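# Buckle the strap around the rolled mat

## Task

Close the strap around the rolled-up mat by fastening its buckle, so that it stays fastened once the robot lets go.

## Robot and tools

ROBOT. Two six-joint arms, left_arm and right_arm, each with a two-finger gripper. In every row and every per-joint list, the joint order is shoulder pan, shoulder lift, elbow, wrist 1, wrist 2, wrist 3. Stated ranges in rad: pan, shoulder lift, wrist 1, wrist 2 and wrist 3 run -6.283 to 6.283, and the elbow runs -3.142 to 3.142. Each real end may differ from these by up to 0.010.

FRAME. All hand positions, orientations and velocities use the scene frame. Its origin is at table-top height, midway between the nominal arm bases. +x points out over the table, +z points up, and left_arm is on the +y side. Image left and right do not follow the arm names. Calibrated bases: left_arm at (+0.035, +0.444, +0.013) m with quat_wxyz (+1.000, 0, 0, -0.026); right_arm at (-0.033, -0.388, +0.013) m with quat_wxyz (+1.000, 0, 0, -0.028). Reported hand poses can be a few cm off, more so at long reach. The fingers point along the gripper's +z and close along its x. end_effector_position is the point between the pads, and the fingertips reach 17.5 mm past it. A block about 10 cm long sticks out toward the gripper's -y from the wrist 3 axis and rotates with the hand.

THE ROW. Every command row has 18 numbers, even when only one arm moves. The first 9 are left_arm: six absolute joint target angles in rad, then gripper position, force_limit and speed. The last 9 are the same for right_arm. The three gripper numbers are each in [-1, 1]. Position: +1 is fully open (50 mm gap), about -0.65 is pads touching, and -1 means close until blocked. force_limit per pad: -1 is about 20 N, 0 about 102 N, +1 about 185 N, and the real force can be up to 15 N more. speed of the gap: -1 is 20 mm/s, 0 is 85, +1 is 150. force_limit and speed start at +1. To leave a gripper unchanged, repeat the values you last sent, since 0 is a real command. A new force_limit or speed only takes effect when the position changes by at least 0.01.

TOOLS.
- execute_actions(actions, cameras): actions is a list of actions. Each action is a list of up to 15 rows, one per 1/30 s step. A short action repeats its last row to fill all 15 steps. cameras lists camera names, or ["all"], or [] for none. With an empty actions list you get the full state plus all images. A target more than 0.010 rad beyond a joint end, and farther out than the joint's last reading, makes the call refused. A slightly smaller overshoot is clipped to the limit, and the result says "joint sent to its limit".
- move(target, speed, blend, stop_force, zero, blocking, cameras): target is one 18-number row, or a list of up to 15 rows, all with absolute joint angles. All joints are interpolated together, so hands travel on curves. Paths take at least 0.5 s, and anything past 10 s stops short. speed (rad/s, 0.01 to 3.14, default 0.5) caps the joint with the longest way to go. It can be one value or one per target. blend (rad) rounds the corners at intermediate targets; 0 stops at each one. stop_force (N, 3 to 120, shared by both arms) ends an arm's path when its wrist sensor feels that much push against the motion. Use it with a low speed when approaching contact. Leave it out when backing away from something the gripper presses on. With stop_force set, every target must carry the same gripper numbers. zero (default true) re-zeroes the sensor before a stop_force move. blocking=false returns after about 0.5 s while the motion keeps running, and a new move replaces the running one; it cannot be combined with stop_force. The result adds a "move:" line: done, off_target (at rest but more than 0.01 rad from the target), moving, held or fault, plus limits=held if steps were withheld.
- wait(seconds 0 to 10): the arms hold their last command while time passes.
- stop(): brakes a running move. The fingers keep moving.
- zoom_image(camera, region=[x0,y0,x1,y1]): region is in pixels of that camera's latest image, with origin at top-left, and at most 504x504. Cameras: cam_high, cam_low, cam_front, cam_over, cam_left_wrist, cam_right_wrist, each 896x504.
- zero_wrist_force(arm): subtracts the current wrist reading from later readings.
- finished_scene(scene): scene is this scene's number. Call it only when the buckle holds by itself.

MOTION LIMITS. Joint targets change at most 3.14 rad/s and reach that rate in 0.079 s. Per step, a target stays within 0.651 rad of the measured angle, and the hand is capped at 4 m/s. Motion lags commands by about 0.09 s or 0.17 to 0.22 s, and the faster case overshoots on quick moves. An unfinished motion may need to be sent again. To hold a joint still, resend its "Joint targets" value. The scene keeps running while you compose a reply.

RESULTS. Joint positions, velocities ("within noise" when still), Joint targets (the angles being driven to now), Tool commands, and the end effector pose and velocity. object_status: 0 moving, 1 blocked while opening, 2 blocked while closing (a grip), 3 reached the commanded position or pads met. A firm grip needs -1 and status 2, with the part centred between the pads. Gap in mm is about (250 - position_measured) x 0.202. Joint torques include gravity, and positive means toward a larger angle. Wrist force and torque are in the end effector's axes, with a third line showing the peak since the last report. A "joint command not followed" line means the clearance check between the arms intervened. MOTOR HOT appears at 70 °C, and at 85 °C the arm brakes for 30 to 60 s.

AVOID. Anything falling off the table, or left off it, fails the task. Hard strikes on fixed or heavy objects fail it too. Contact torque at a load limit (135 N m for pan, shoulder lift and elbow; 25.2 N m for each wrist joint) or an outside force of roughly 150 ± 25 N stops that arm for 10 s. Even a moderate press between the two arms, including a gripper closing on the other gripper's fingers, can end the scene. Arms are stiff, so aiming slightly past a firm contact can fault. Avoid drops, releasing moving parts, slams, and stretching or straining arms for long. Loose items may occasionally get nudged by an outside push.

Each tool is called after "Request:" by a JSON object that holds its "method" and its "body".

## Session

Request:
{"method": "execute_actions", "body": {"actions": []}}

Scene clock: 0.00 s.
left_arm: end_effector_position=(+0.6102, +0.1454, +0.1192) position_measured=3 object_status=3 end_effector_quat_wxyz=(-0.133, -0.562, +0.665, -0.473) | right_arm: end_effector_position=(+0.6689, -0.1292, +0.3927) position_measured=3 object_status=3 end_effector_quat_wxyz=(+0.221, -0.465, +0.790, +0.335)
Joint positions: left_arm=[-0.419 -0.971 2.084 -3.596 -2.133 2.556] | right_arm=[3.49 -2.054 -1.132 -1.177 2.335 -2.202]
Joint velocities: within noise
Joint torques (N m): no reading
Motor temperatures (°C): left_arm=[26 29 27 33 34 33] | right_arm=[32 31 24 30 40 34]
Wrist force (N): no reading
Wrist torque (N m): no reading
Wrist force, peak (N): no reading
Joint targets: left_arm=[-0.419 -0.971 2.084 -3.596 -2.133 2.556] | right_arm=[3.490 -2.054 -1.132 -1.177 2.335 -2.202]
Tool commands: left_gripper/position=+1.0 left_gripper/force_limit=+1.0 left_gripper/speed=+1.0 right_gripper/position=+1.0 right_gripper/force_limit=+1.0 right_gripper/speed=+1.0

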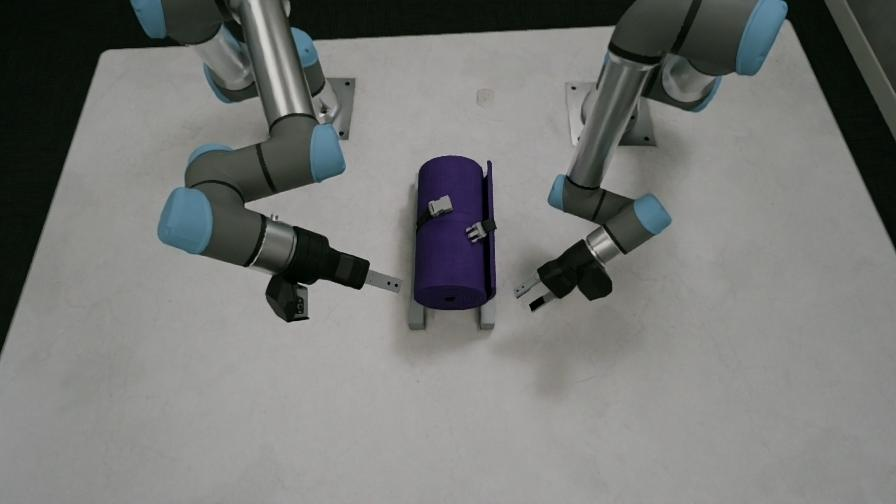

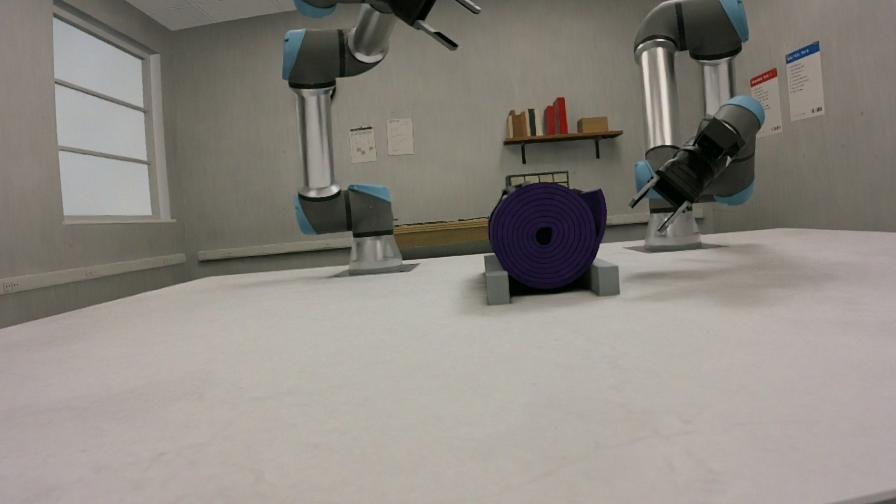

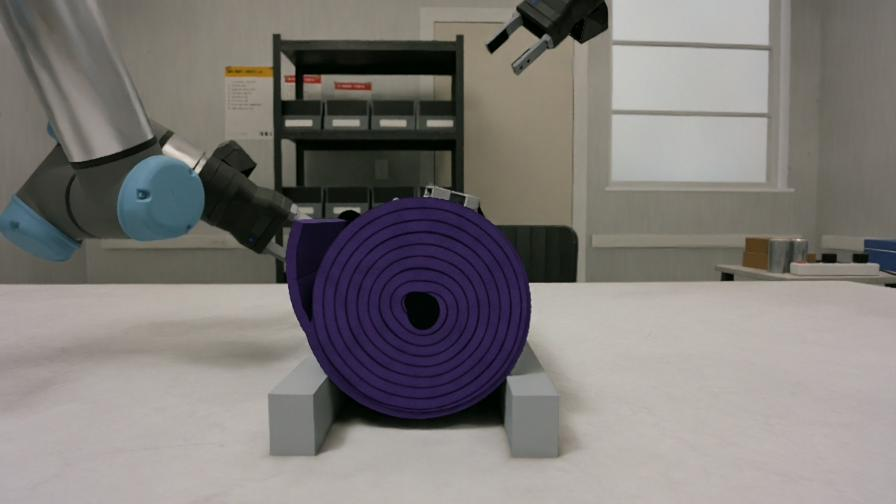

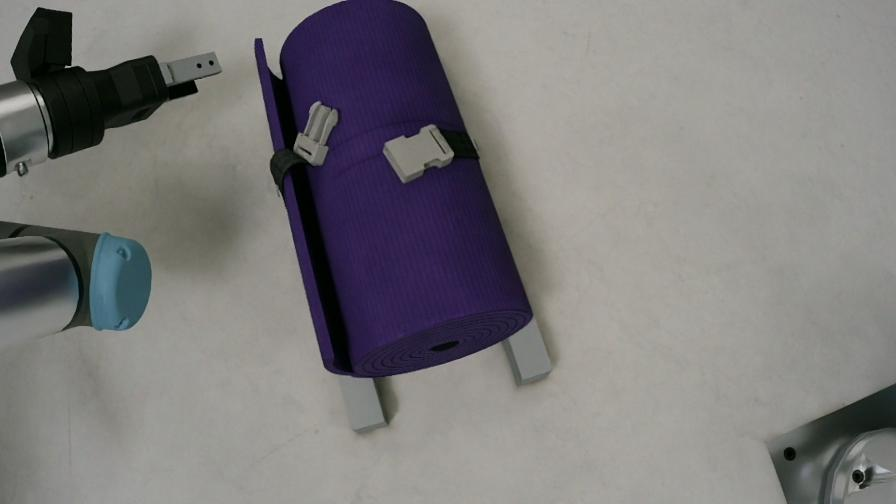

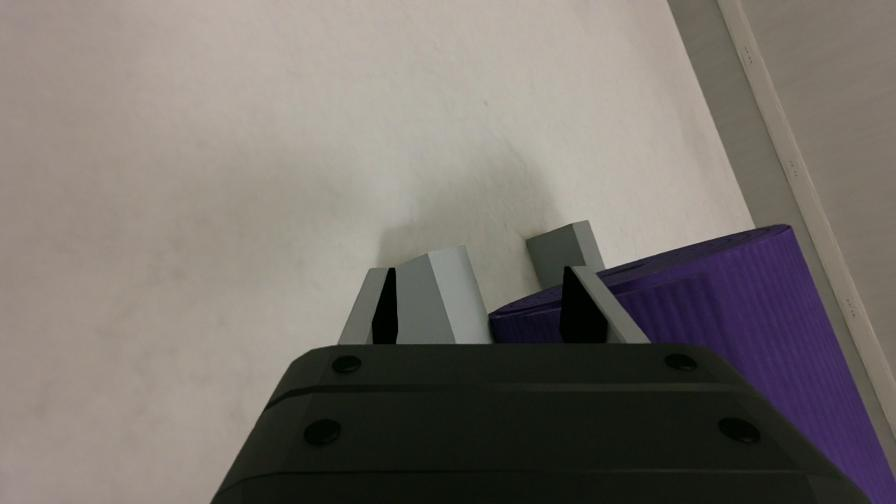

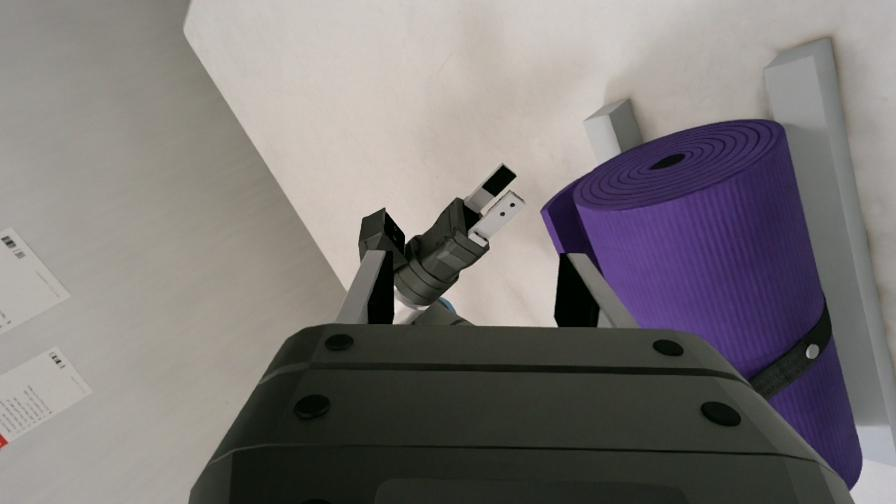

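Request:
{"method": "zoom_image", "body": {"camera": "cam_over", "region": [250, 80, 500, 220]}}

Request:
{"method": "zoom_image", "body": {"camera": "cam_front", "region": [270, 170, 530, 310]}}

Request:
{"method": "zoom_image", "body": {"camera": "cam_high", "region": [400, 170, 510, 320]}}

Scaled by 2.016.

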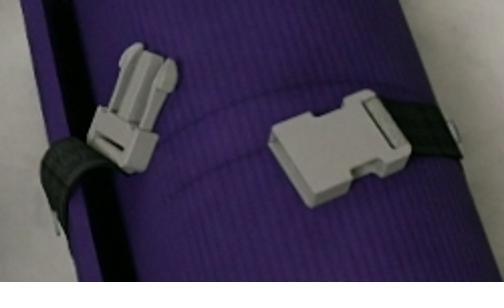

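Scaled by 1.938.

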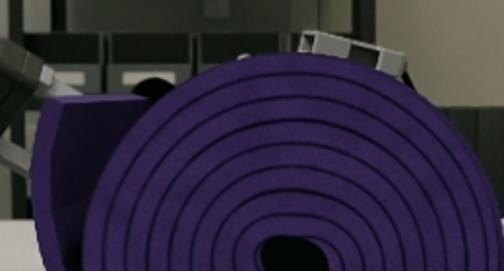

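Scaled by 3.360.

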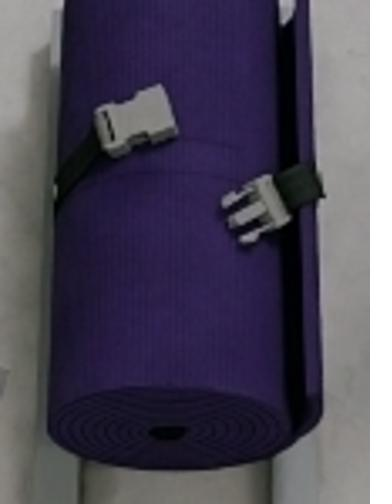

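Request:
{"method": "move", "body": {"target": [[-0.419,-1.558,1.688,-2.613,-2.133,2.556,1,0,-1,3.49,-1.9,-1.132,-1.33,2.335,-2.202,1,0,-1],[-0.90,-1.558,1.688,-1.8,-1.643,0.634,1,0,-1,4.0,-1.55,-1.70,-1.3,1.56,-0.51,1,0,-1]], "speed": 0.7, "blend": 0.1, "cameras": ["cam_front","cam_over","cam_left_wrist","cam_right_wrist"]}}

Scene clock: 37.43 s.
left_arm: end_effector_position=(+0.4298, +0.0872, +0.3020) position_measured=3 object_status=3 end_effector_quat_wxyz=(+0.061, +0.998, -0.010, +0.000) | right_arm: end_effector_position=(+0.4270, -0.1077, +0.3182) position_measured=3 object_status=3 end_effector_quat_wxyz=(+0.053, +0.129, +0.988, +0.062)
Joint positions: left_arm=[-0.9 -1.558 1.688 -1.8 -1.643 0.634] | right_arm=[4 -1.55 -1.7 -1.3 1.56 -0.51]
Joint torques (N m): left_arm=[11.22 -31.68 -19.35 -4.53 -1.65 -2.34] | right_arm=[-3.79 12.36 31.57 2.62 1.45 1.13]
Wrist force (N): left_arm=[-1.0 -1.1 1.5] | right_arm=[0.9 0.1 -0.5]
Wrist torque (N m): left_arm=[-0.07 -0.01 -0.30] | right_arm=[-0.09 -0.20 -0.15]
Wrist force, peak (N): left_arm=[-1.9 2.1 0.9] | right_arm=[1.8 -0.1 -0.2]
Joint targets: left_arm=[-0.900 -1.558 1.688 -1.800 -1.643 0.634] | right_arm=[4.000 -1.550 -1.700 -1.300 1.560 -0.510]
move: done
Images, in order (width x height): cam_front 896x504, cam_over 896x504, cam_left_wrist 896x504, cam_right_wrist 896x504.

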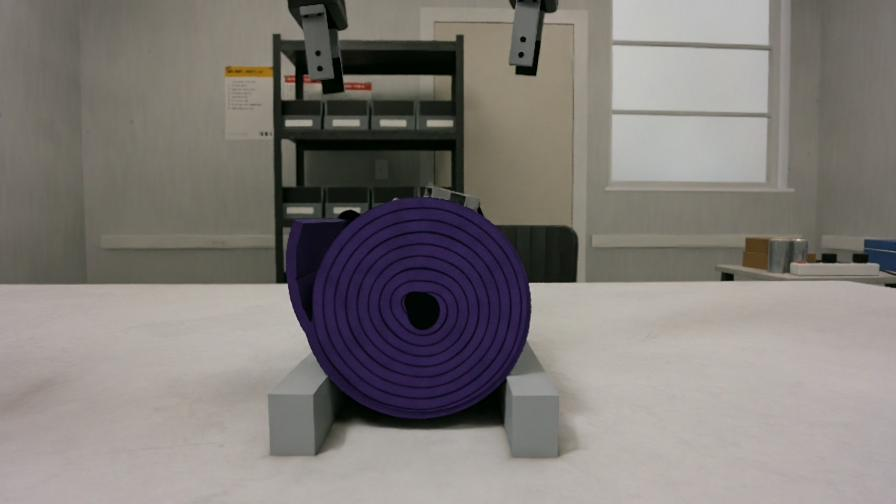

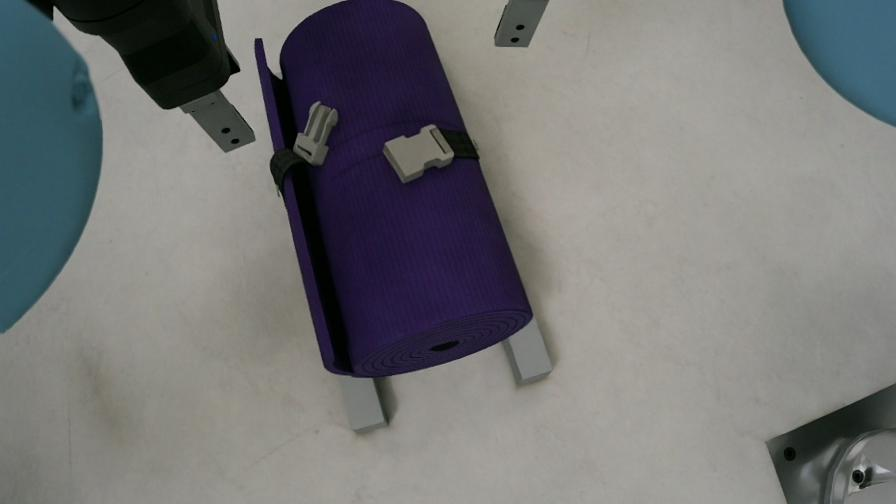

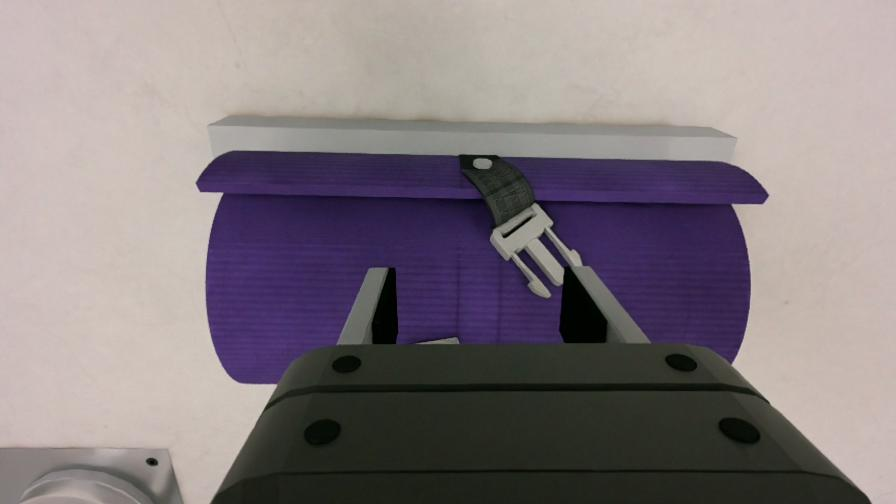

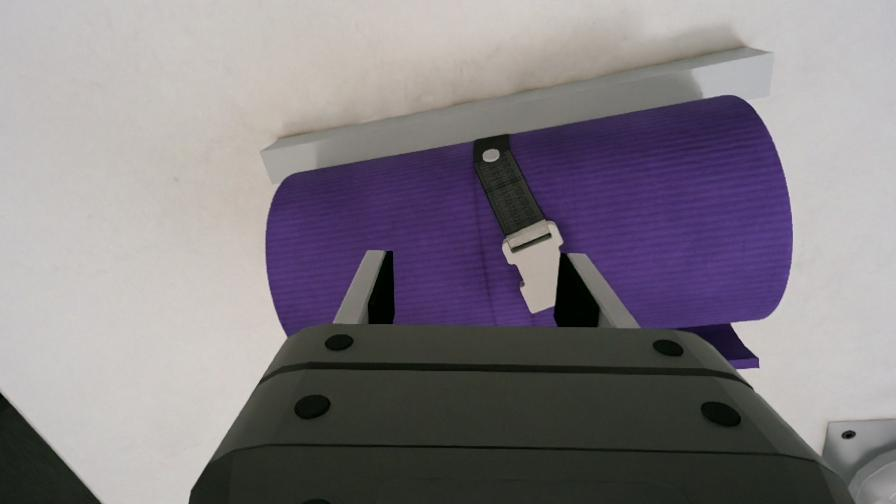

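Request:
{"method": "zoom_image", "body": {"camera": "cam_left_wrist", "region": [420, 130, 640, 310]}}

Request:
{"method": "zoom_image", "body": {"camera": "cam_front", "region": [320, 170, 500, 240]}}

Request:
{"method": "zoom_image", "body": {"camera": "cam_right_wrist", "region": [440, 120, 640, 330]}}

Scaled by 2.291.

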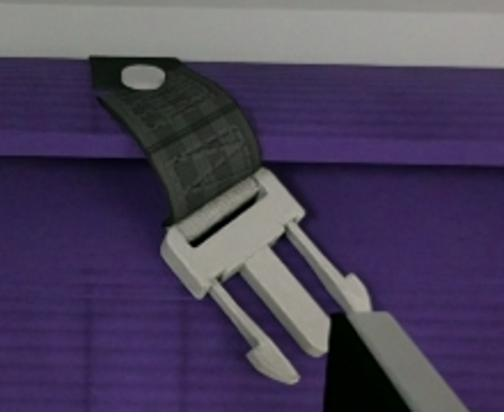

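Scaled by 2.800.

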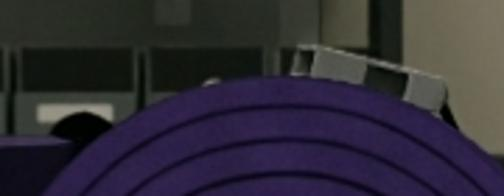

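Scaled by 2.400.

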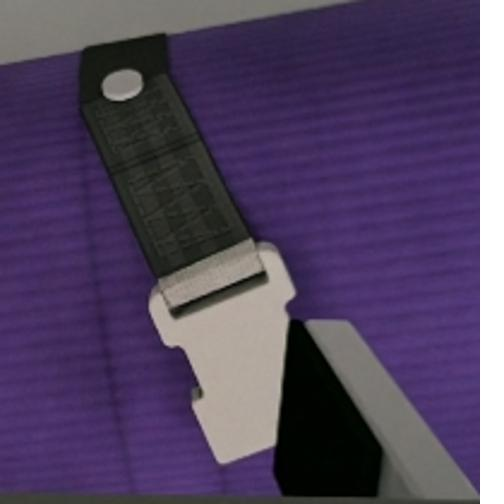

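Request:
{"method": "move", "body": {"target": [[-0.85,-1.80,1.688,-1.56,-1.643,0.634,1,0,-1,4.0,-1.55,-1.70,-1.3,1.56,-0.51,1,0,-1],[-0.85,-1.80,1.688,-1.56,-1.643,0.634,1,0,-1,3.9082,-2.1983,-1.0179,-1.7519,1.9587,-1.4321,1,0,-1]], "speed": 0.6, "blend": 0.1, "cameras": ["cam_front","cam_over","cam_left_wrist","cam_right_wrist","cam_high"]}}

Request:
{"method": "zoom_image", "body": {"camera": "cam_right_wrist", "region": [350, 150, 600, 340]}}

Scene clock: 179.53 s.
left_arm: end_effector_position=(+0.3847, +0.1864, +0.3859) position_measured=3 object_status=3 end_effector_quat_wxyz=(+0.062, +0.998, +0.016, +0.002) | right_arm: end_effector_position=(+0.5027, +0.0263, +0.2328) position_measured=3 object_status=3 end_effector_quat_wxyz=(-0.193, -0.250, +0.941, +0.123)
Joint positions: left_arm=[-0.85 -1.8 1.688 -1.56 -1.643 0.634] | right_arm=[3.908 -2.198 -1.018 -1.752 1.959 -1.432]
Joint torques (N m): left_arm=[-9.43 -20.86 -31.03 -3.13 1.6 -2.73] | right_arm=[6.29 42.07 26.95 2.03 -1.2 -0.86]
Wrist force (N): left_arm=[-1.0 -1.1 1.4] | right_arm=[1.0 -0.6 -0.7]
Wrist torque (N m): left_arm=[-0.06 0.00 -0.28] | right_arm=[-0.23 -0.10 -0.56]
Wrist force, peak (N): left_arm=[0.4 1.8 5.0] | right_arm=[1.3 -0.7 -1.0]
Joint targets: left_arm=[-0.850 -1.800 1.688 -1.560 -1.643 0.634] | right_arm=[3.908 -2.198 -1.018 -1.752 1.959 -1.432]
move: done
Images, in order (width x height): cam_high 896x504, cam_front 896x504, cam_over 896x504, cam_left_wrist 896x504, cam_right_wrist 896x504.

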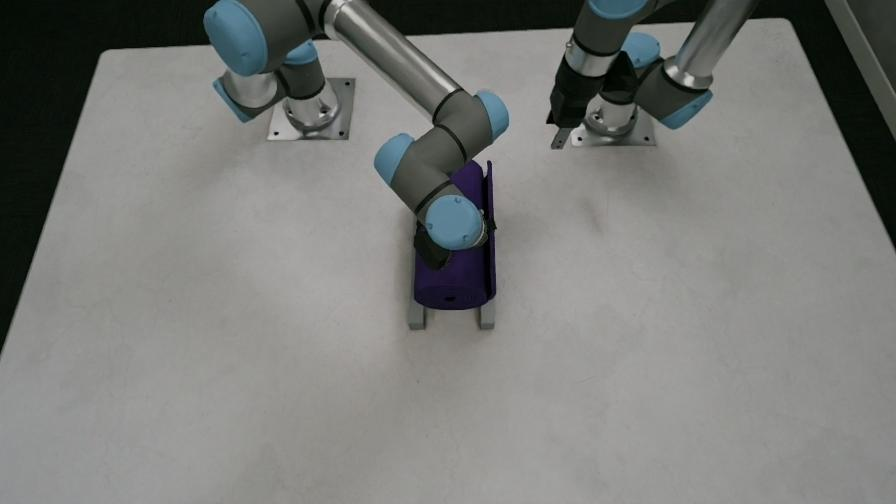

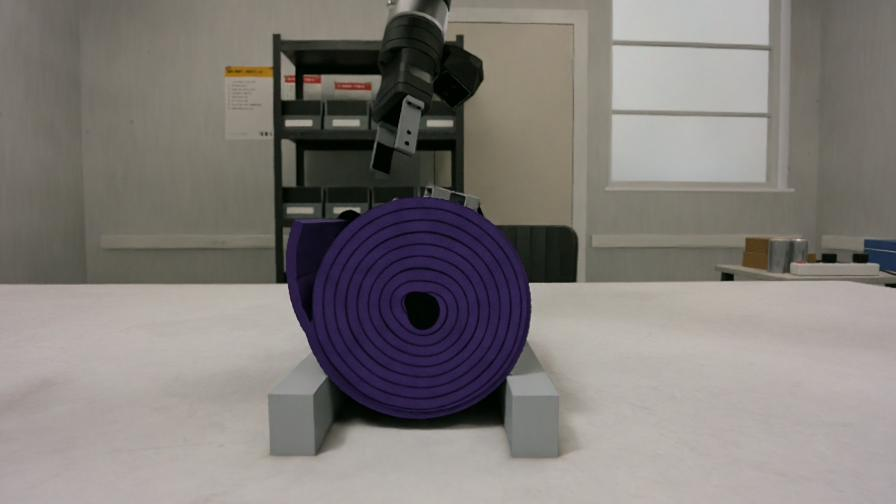

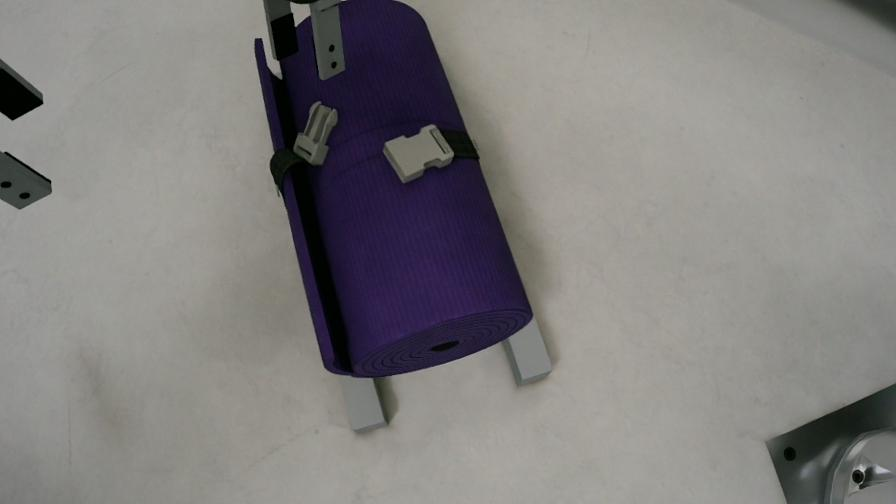

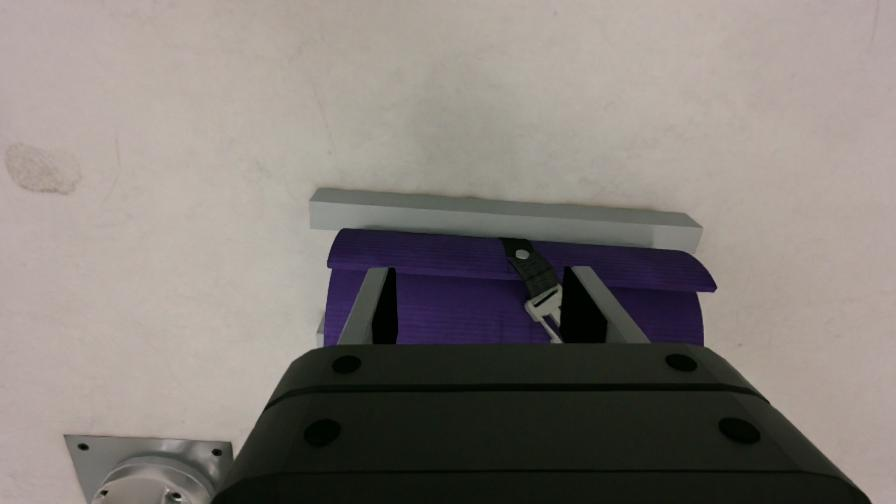

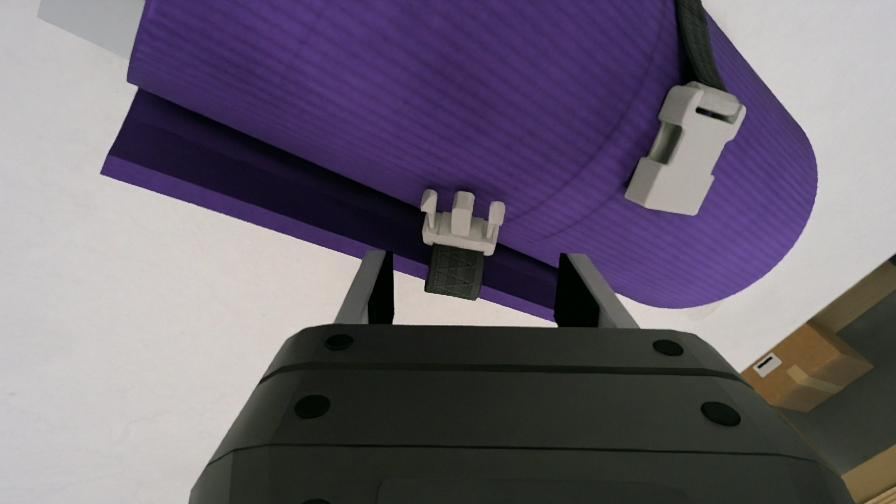

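Scaled by 2.016.

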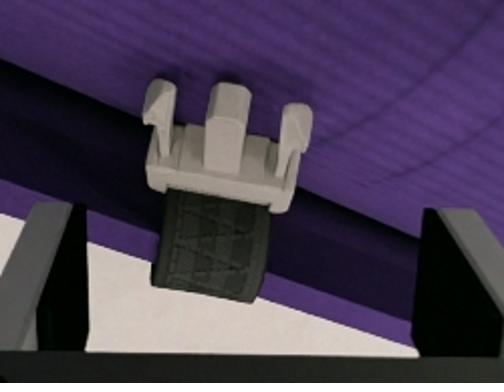

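Request:
{"method": "move", "body": {"target": [[-0.85,-1.80,1.688,-1.56,-1.643,0.634,1,0,-1,3.8999,-2.2075,-1.0099,-1.754,1.9567,-1.4411,1,0,-1],[-0.85,-1.80,1.688,-1.56,-1.643,0.634,1,0,-1,3.9156,-2.1955,-1.1065,-1.6655,1.9605,-1.4245,1,0,-1]], "speed": 0.15, "cameras": ["cam_front","cam_over","cam_right_wrist"]}}

Request:
{"method": "zoom_image", "body": {"camera": "cam_right_wrist", "region": [350, 150, 600, 340]}}

Request:
{"method": "zoom_image", "body": {"camera": "cam_over", "region": [240, 20, 400, 200]}}

Scene clock: 209.83 s.
left_arm: end_effector_position=(+0.3847, +0.1864, +0.3859) position_measured=3 object_status=3 end_effector_quat_wxyz=(+0.062, +0.998, +0.016, +0.002) | right_arm: end_effector_position=(+0.4956, +0.0277, +0.2003) position_measured=3 object_status=3 end_effector_quat_wxyz=(-0.194, -0.250, +0.941, +0.122)
Joint positions: left_arm=[-0.85 -1.8 1.688 -1.56 -1.643 0.634] | right_arm=[3.916 -2.195 -1.107 -1.665 1.961 -1.424]
Joint torques (N m): left_arm=[-8.99 -20.15 -31.71 -1.48 1.73 -2.62] | right_arm=[-6.89 47.72 31.74 1.06 2.64 -0.82]
Wrist force (N): left_arm=[-0.9 -1.2 1.6] | right_arm=[1.0 -0.4 -0.7]
Wrist torque (N m): left_arm=[-0.08 -0.03 -0.28] | right_arm=[-0.21 -0.07 -0.58]
Wrist force, peak (N): left_arm=[-0.9 -1.2 1.8] | right_arm=[1.0 -1.1 -1.6]
Joint targets: left_arm=[-0.850 -1.800 1.688 -1.560 -1.643 0.634] | right_arm=[3.916 -2.196 -1.107 -1.665 1.960 -1.425]
move: done
Images, in order (width x height): cam_front 896x504, cam_over 896x504, cam_right_wrist 896x504.

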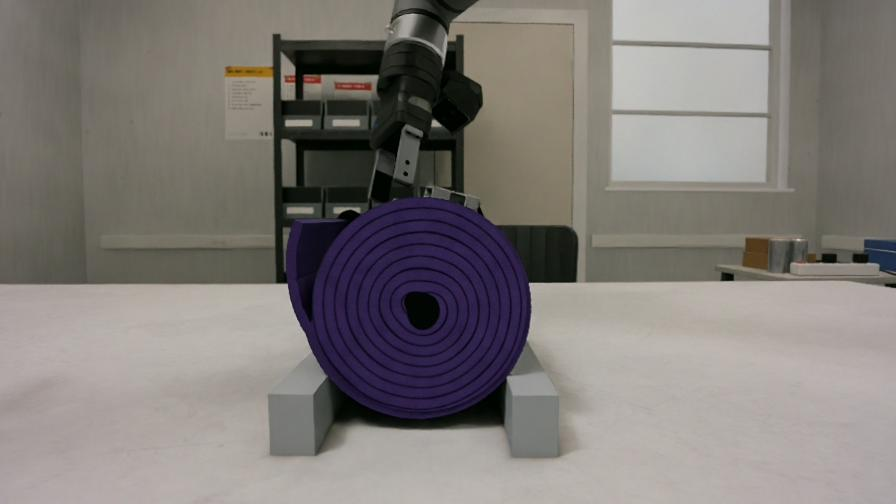

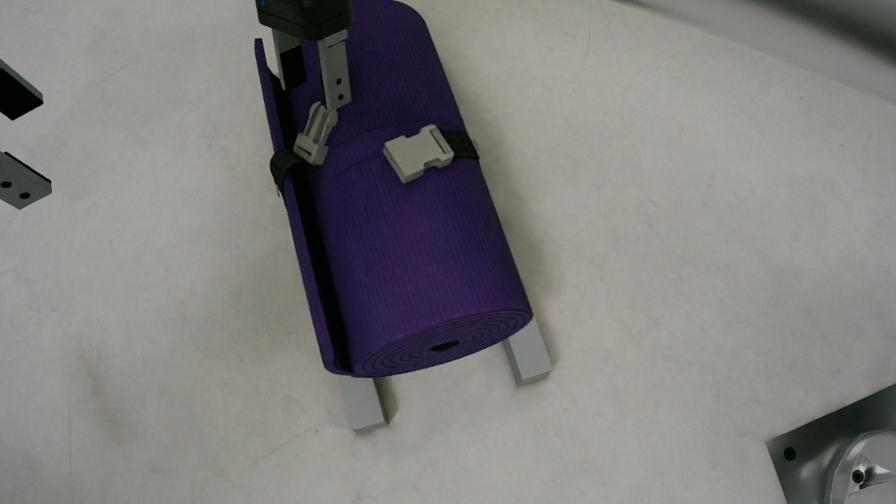

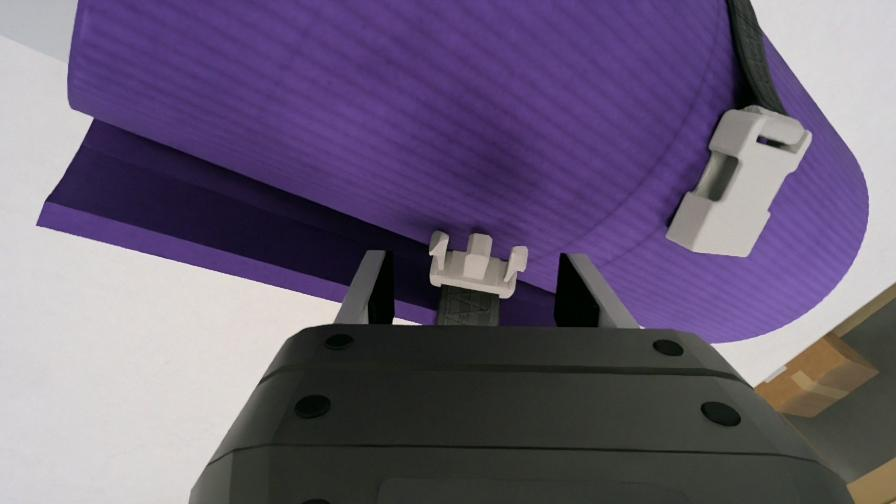

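Scaled by 2.016.

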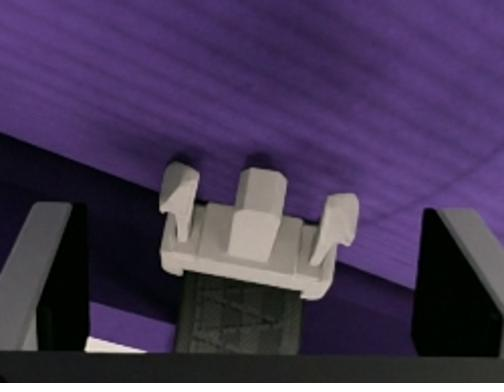

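Scaled by 2.800.

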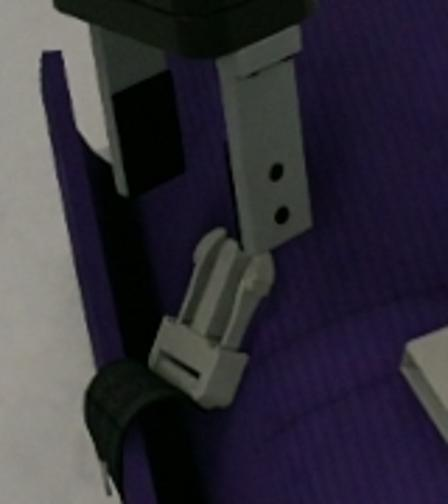

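Request:
{"method": "move", "body": {"target": [-0.85,-1.80,1.688,-1.56,-1.643,0.634,1,0,-1,3.9382,-2.1806,-1.2079,-1.5677,1.9660,-1.4005,1,0,-1], "speed": 0.03, "stop_force": 6, "cameras": ["cam_front","cam_over","cam_right_wrist"]}}

Request:
{"method": "zoom_image", "body": {"camera": "cam_right_wrist", "region": [350, 190, 600, 340]}}

Request:
{"method": "zoom_image", "body": {"camera": "cam_over", "region": [240, 20, 400, 200]}}

Scene clock: 228.60 s.
left_arm: end_effector_position=(+0.3847, +0.1864, +0.3859) position_measured=3 object_status=3 end_effector_quat_wxyz=(+0.062, +0.998, +0.016, +0.002) | right_arm: end_effector_position=(+0.4820, +0.0333, +0.1769) position_measured=3 object_status=3 end_effector_quat_wxyz=(-0.193, -0.251, +0.941, +0.123)
Joint positions: left_arm=[-0.85 -1.8 1.688 -1.56 -1.643 0.634] | right_arm=[3.934 -2.183 -1.189 -1.586 1.965 -1.405]
Joint torques (N m): left_arm=[-9.33 -20.41 -31.49 -1.55 1.61 -2.65] | right_arm=[-7.39 34.96 29.26 3.27 -2.11 -0.83]
Wrist force (N): left_arm=[-1.0 -1.1 1.5] | right_arm=[0.6 1.8 -5.0]
Wrist torque (N m): left_arm=[-0.07 0.01 -0.28] | right_arm=[-0.13 0.00 -0.52]
Wrist force, peak (N): left_arm=[-1.1 -1.1 1.8] | right_arm=[1.3 2.3 -10.0]
Joint targets: left_arm=[-0.850 -1.800 1.688 -1.560 -1.643 0.634] | right_arm=[3.934 -2.183 -1.189 -1.586 1.965 -1.405]
move: contact (right_arm); right_arm: the elbow is farthest, 0.019 rad from its target
Images, in order (width x height): cam_front 896x504, cam_over 896x504, cam_right_wrist 896x504.

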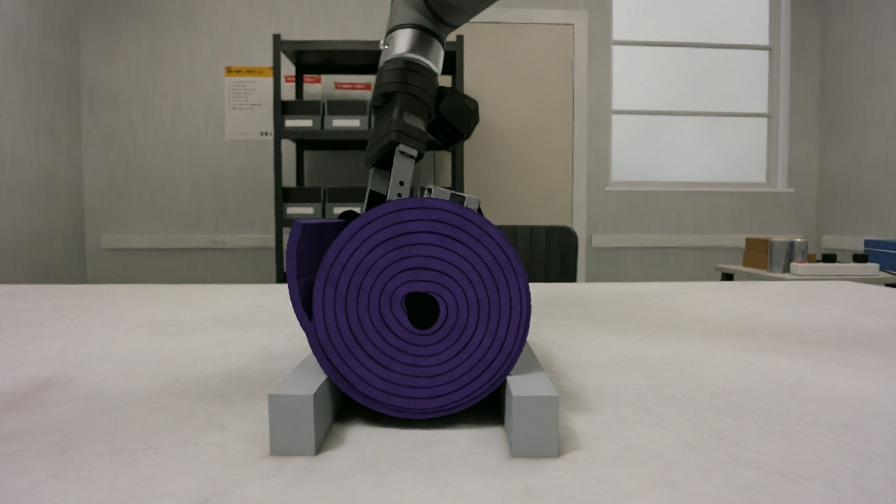

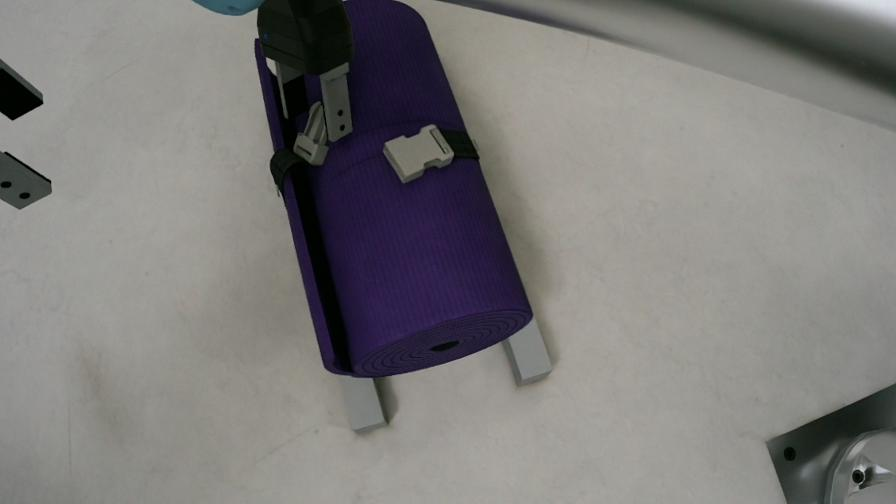

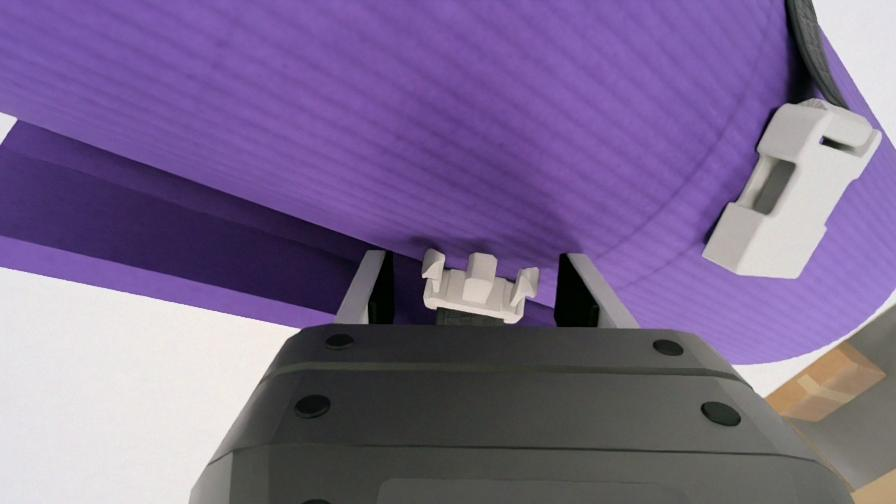

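Scaled by 2.016.

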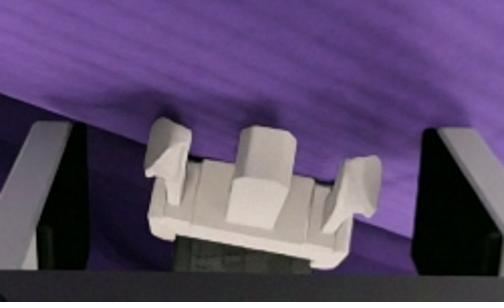

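Scaled by 2.800.

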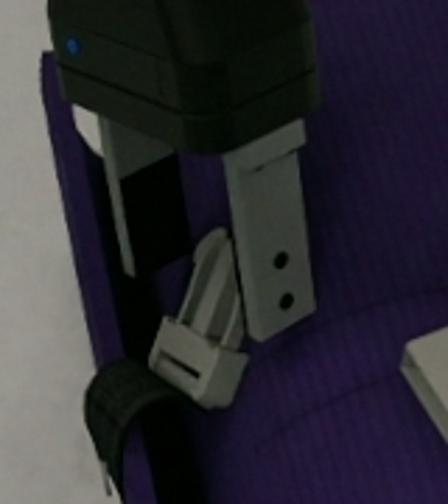

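Request:
{"method": "move", "body": {"target": [-0.85,-1.80,1.688,-1.56,-1.643,0.634,1,0,-1,3.9425,-2.1833,-1.1834,-1.5877,1.9670,-1.3960,1,0,-1], "speed": 0.03}}

Request:
{"method": "move", "body": {"target": [-0.85,-1.80,1.688,-1.56,-1.643,0.634,1,0,-1,3.9491,-2.1811,-1.2156,-1.5549,1.9686,-1.3889,1,0,-1], "speed": 0.02, "stop_force": 6, "cameras": ["cam_front","cam_over","cam_right_wrist"]}}

Request:
{"method": "zoom_image", "body": {"camera": "cam_right_wrist", "region": [350, 190, 600, 340]}}

Request:
{"method": "zoom_image", "body": {"camera": "cam_over", "region": [240, 20, 400, 200]}}

Scene clock: 246.53 s.
left_arm: end_effector_position=(+0.3847, +0.1864, +0.3859) position_measured=3 object_status=3 end_effector_quat_wxyz=(+0.062, +0.998, +0.016, +0.002) | right_arm: end_effector_position=(+0.4792, +0.0392, +0.1794) position_measured=3 object_status=3 end_effector_quat_wxyz=(-0.193, -0.251, +0.941, +0.123)
Joint positions: left_arm=[-0.85 -1.8 1.688 -1.56 -1.643 0.634] | right_arm=[3.943 -2.183 -1.183 -1.588 1.967 -1.396]
Joint torques (N m): left_arm=[-8.99 -20.27 -31.51 -1.39 1.66 -2.55] | right_arm=[-4.52 47.26 27 1.47 3.1 0.14]
Wrist force (N): left_arm=[-0.9 -1.1 1.5] | right_arm=[1.3 -0.2 -0.6]
Wrist torque (N m): left_arm=[-0.07 -0.02 -0.28] | right_arm=[-0.17 -0.13 -0.58]
Wrist force, peak (N): left_arm=[-1.1 -1.3 1.7] | right_arm=[1.4 2.9 -6.2]
Joint targets: left_arm=[-0.850 -1.800 1.688 -1.560 -1.643 0.634] | right_arm=[3.942 -2.183 -1.183 -1.588 1.967 -1.396]
move: done

Scene clock: 248.33 s.
left_arm: end_effector_position=(+0.3847, +0.1864, +0.3859) position_measured=3 object_status=3 end_effector_quat_wxyz=(+0.062, +0.998, +0.016, +0.002) | right_arm: end_effector_position=(+0.4768, +0.0399, +0.1744) position_measured=3 object_status=3 end_effector_quat_wxyz=(-0.193, -0.251, +0.941, +0.123)
Joint positions: left_arm=[-0.85 -1.8 1.688 -1.56 -1.643 0.634] | right_arm=[3.946 -2.182 -1.199 -1.572 1.968 -1.393]
Joint torques (N m): left_arm=[-9.31 -20.16 -31.49 -1.44 1.69 -2.43] | right_arm=[-7.41 36.22 30.1 1.15 -0.45 -0.86]
Wrist force (N): left_arm=[-0.7 -1.1 1.5] | right_arm=[1.0 1.2 -4.2]
Wrist torque (N m): left_arm=[-0.06 -0.05 -0.28] | right_arm=[-0.12 -0.08 -0.56]
Wrist force, peak (N): left_arm=[-0.9 -1.3 1.8] | right_arm=[1.4 1.8 -7.7]
Joint targets: left_arm=[-0.850 -1.800 1.688 -1.560 -1.643 0.634] | right_arm=[3.946 -2.182 -1.199 -1.572 1.968 -1.393]
move: contact (right_arm); right_arm: the elbow is farthest, 0.017 rad from its target
Images, in order (width x height): cam_front 896x504, cam_over 896x504, cam_right_wrist 896x504.

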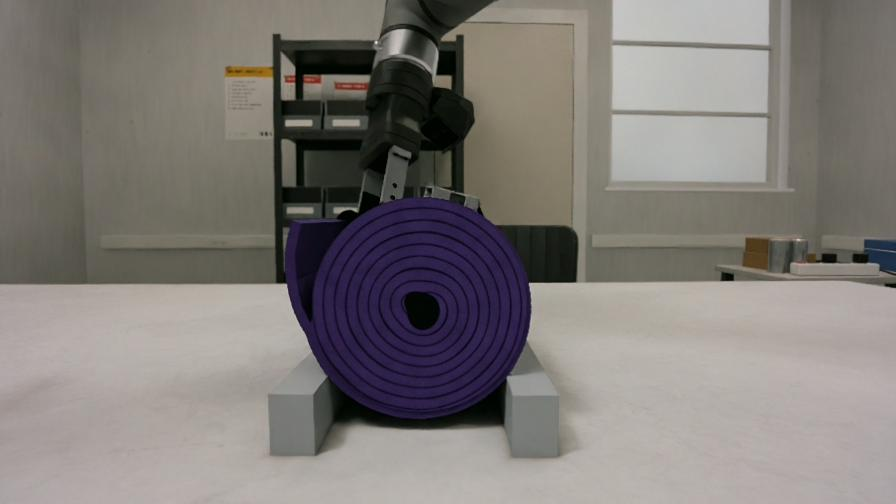

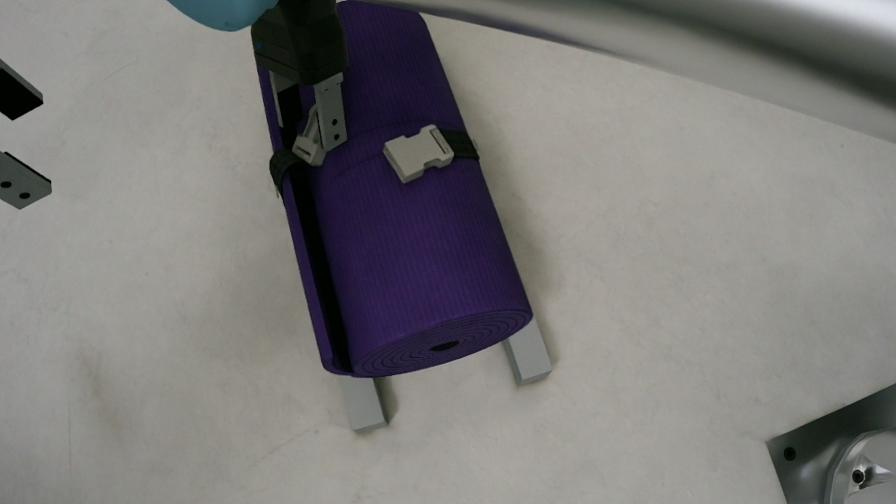

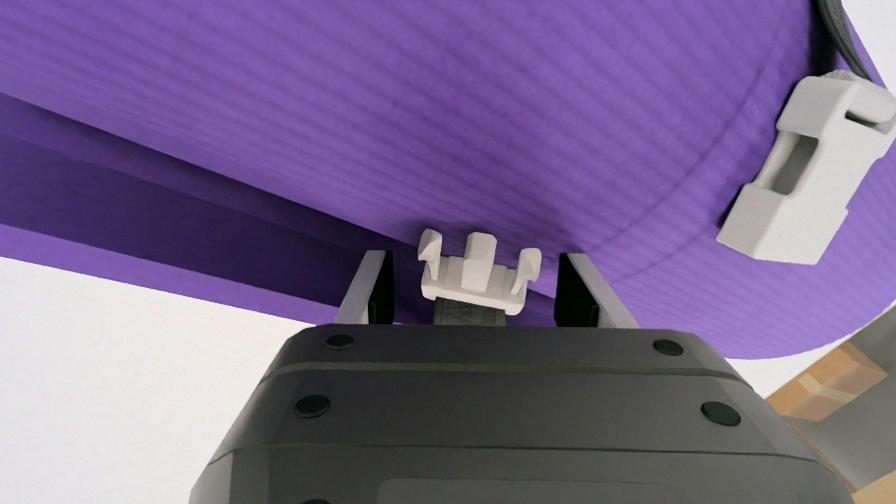

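Scaled by 2.016.

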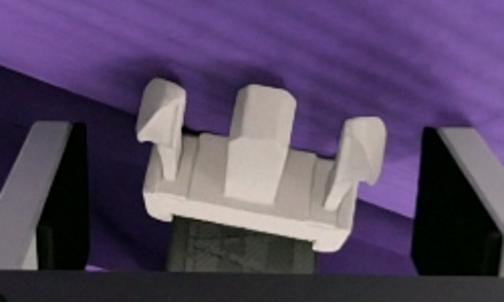

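Scaled by 2.800.

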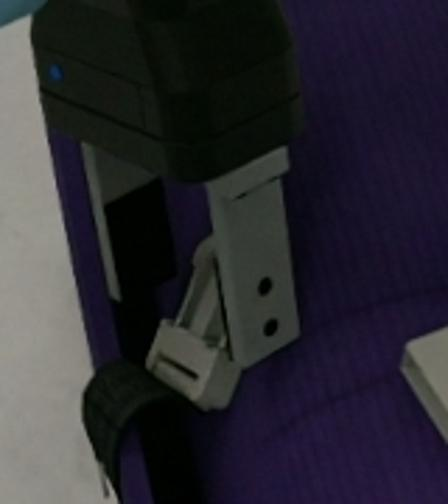

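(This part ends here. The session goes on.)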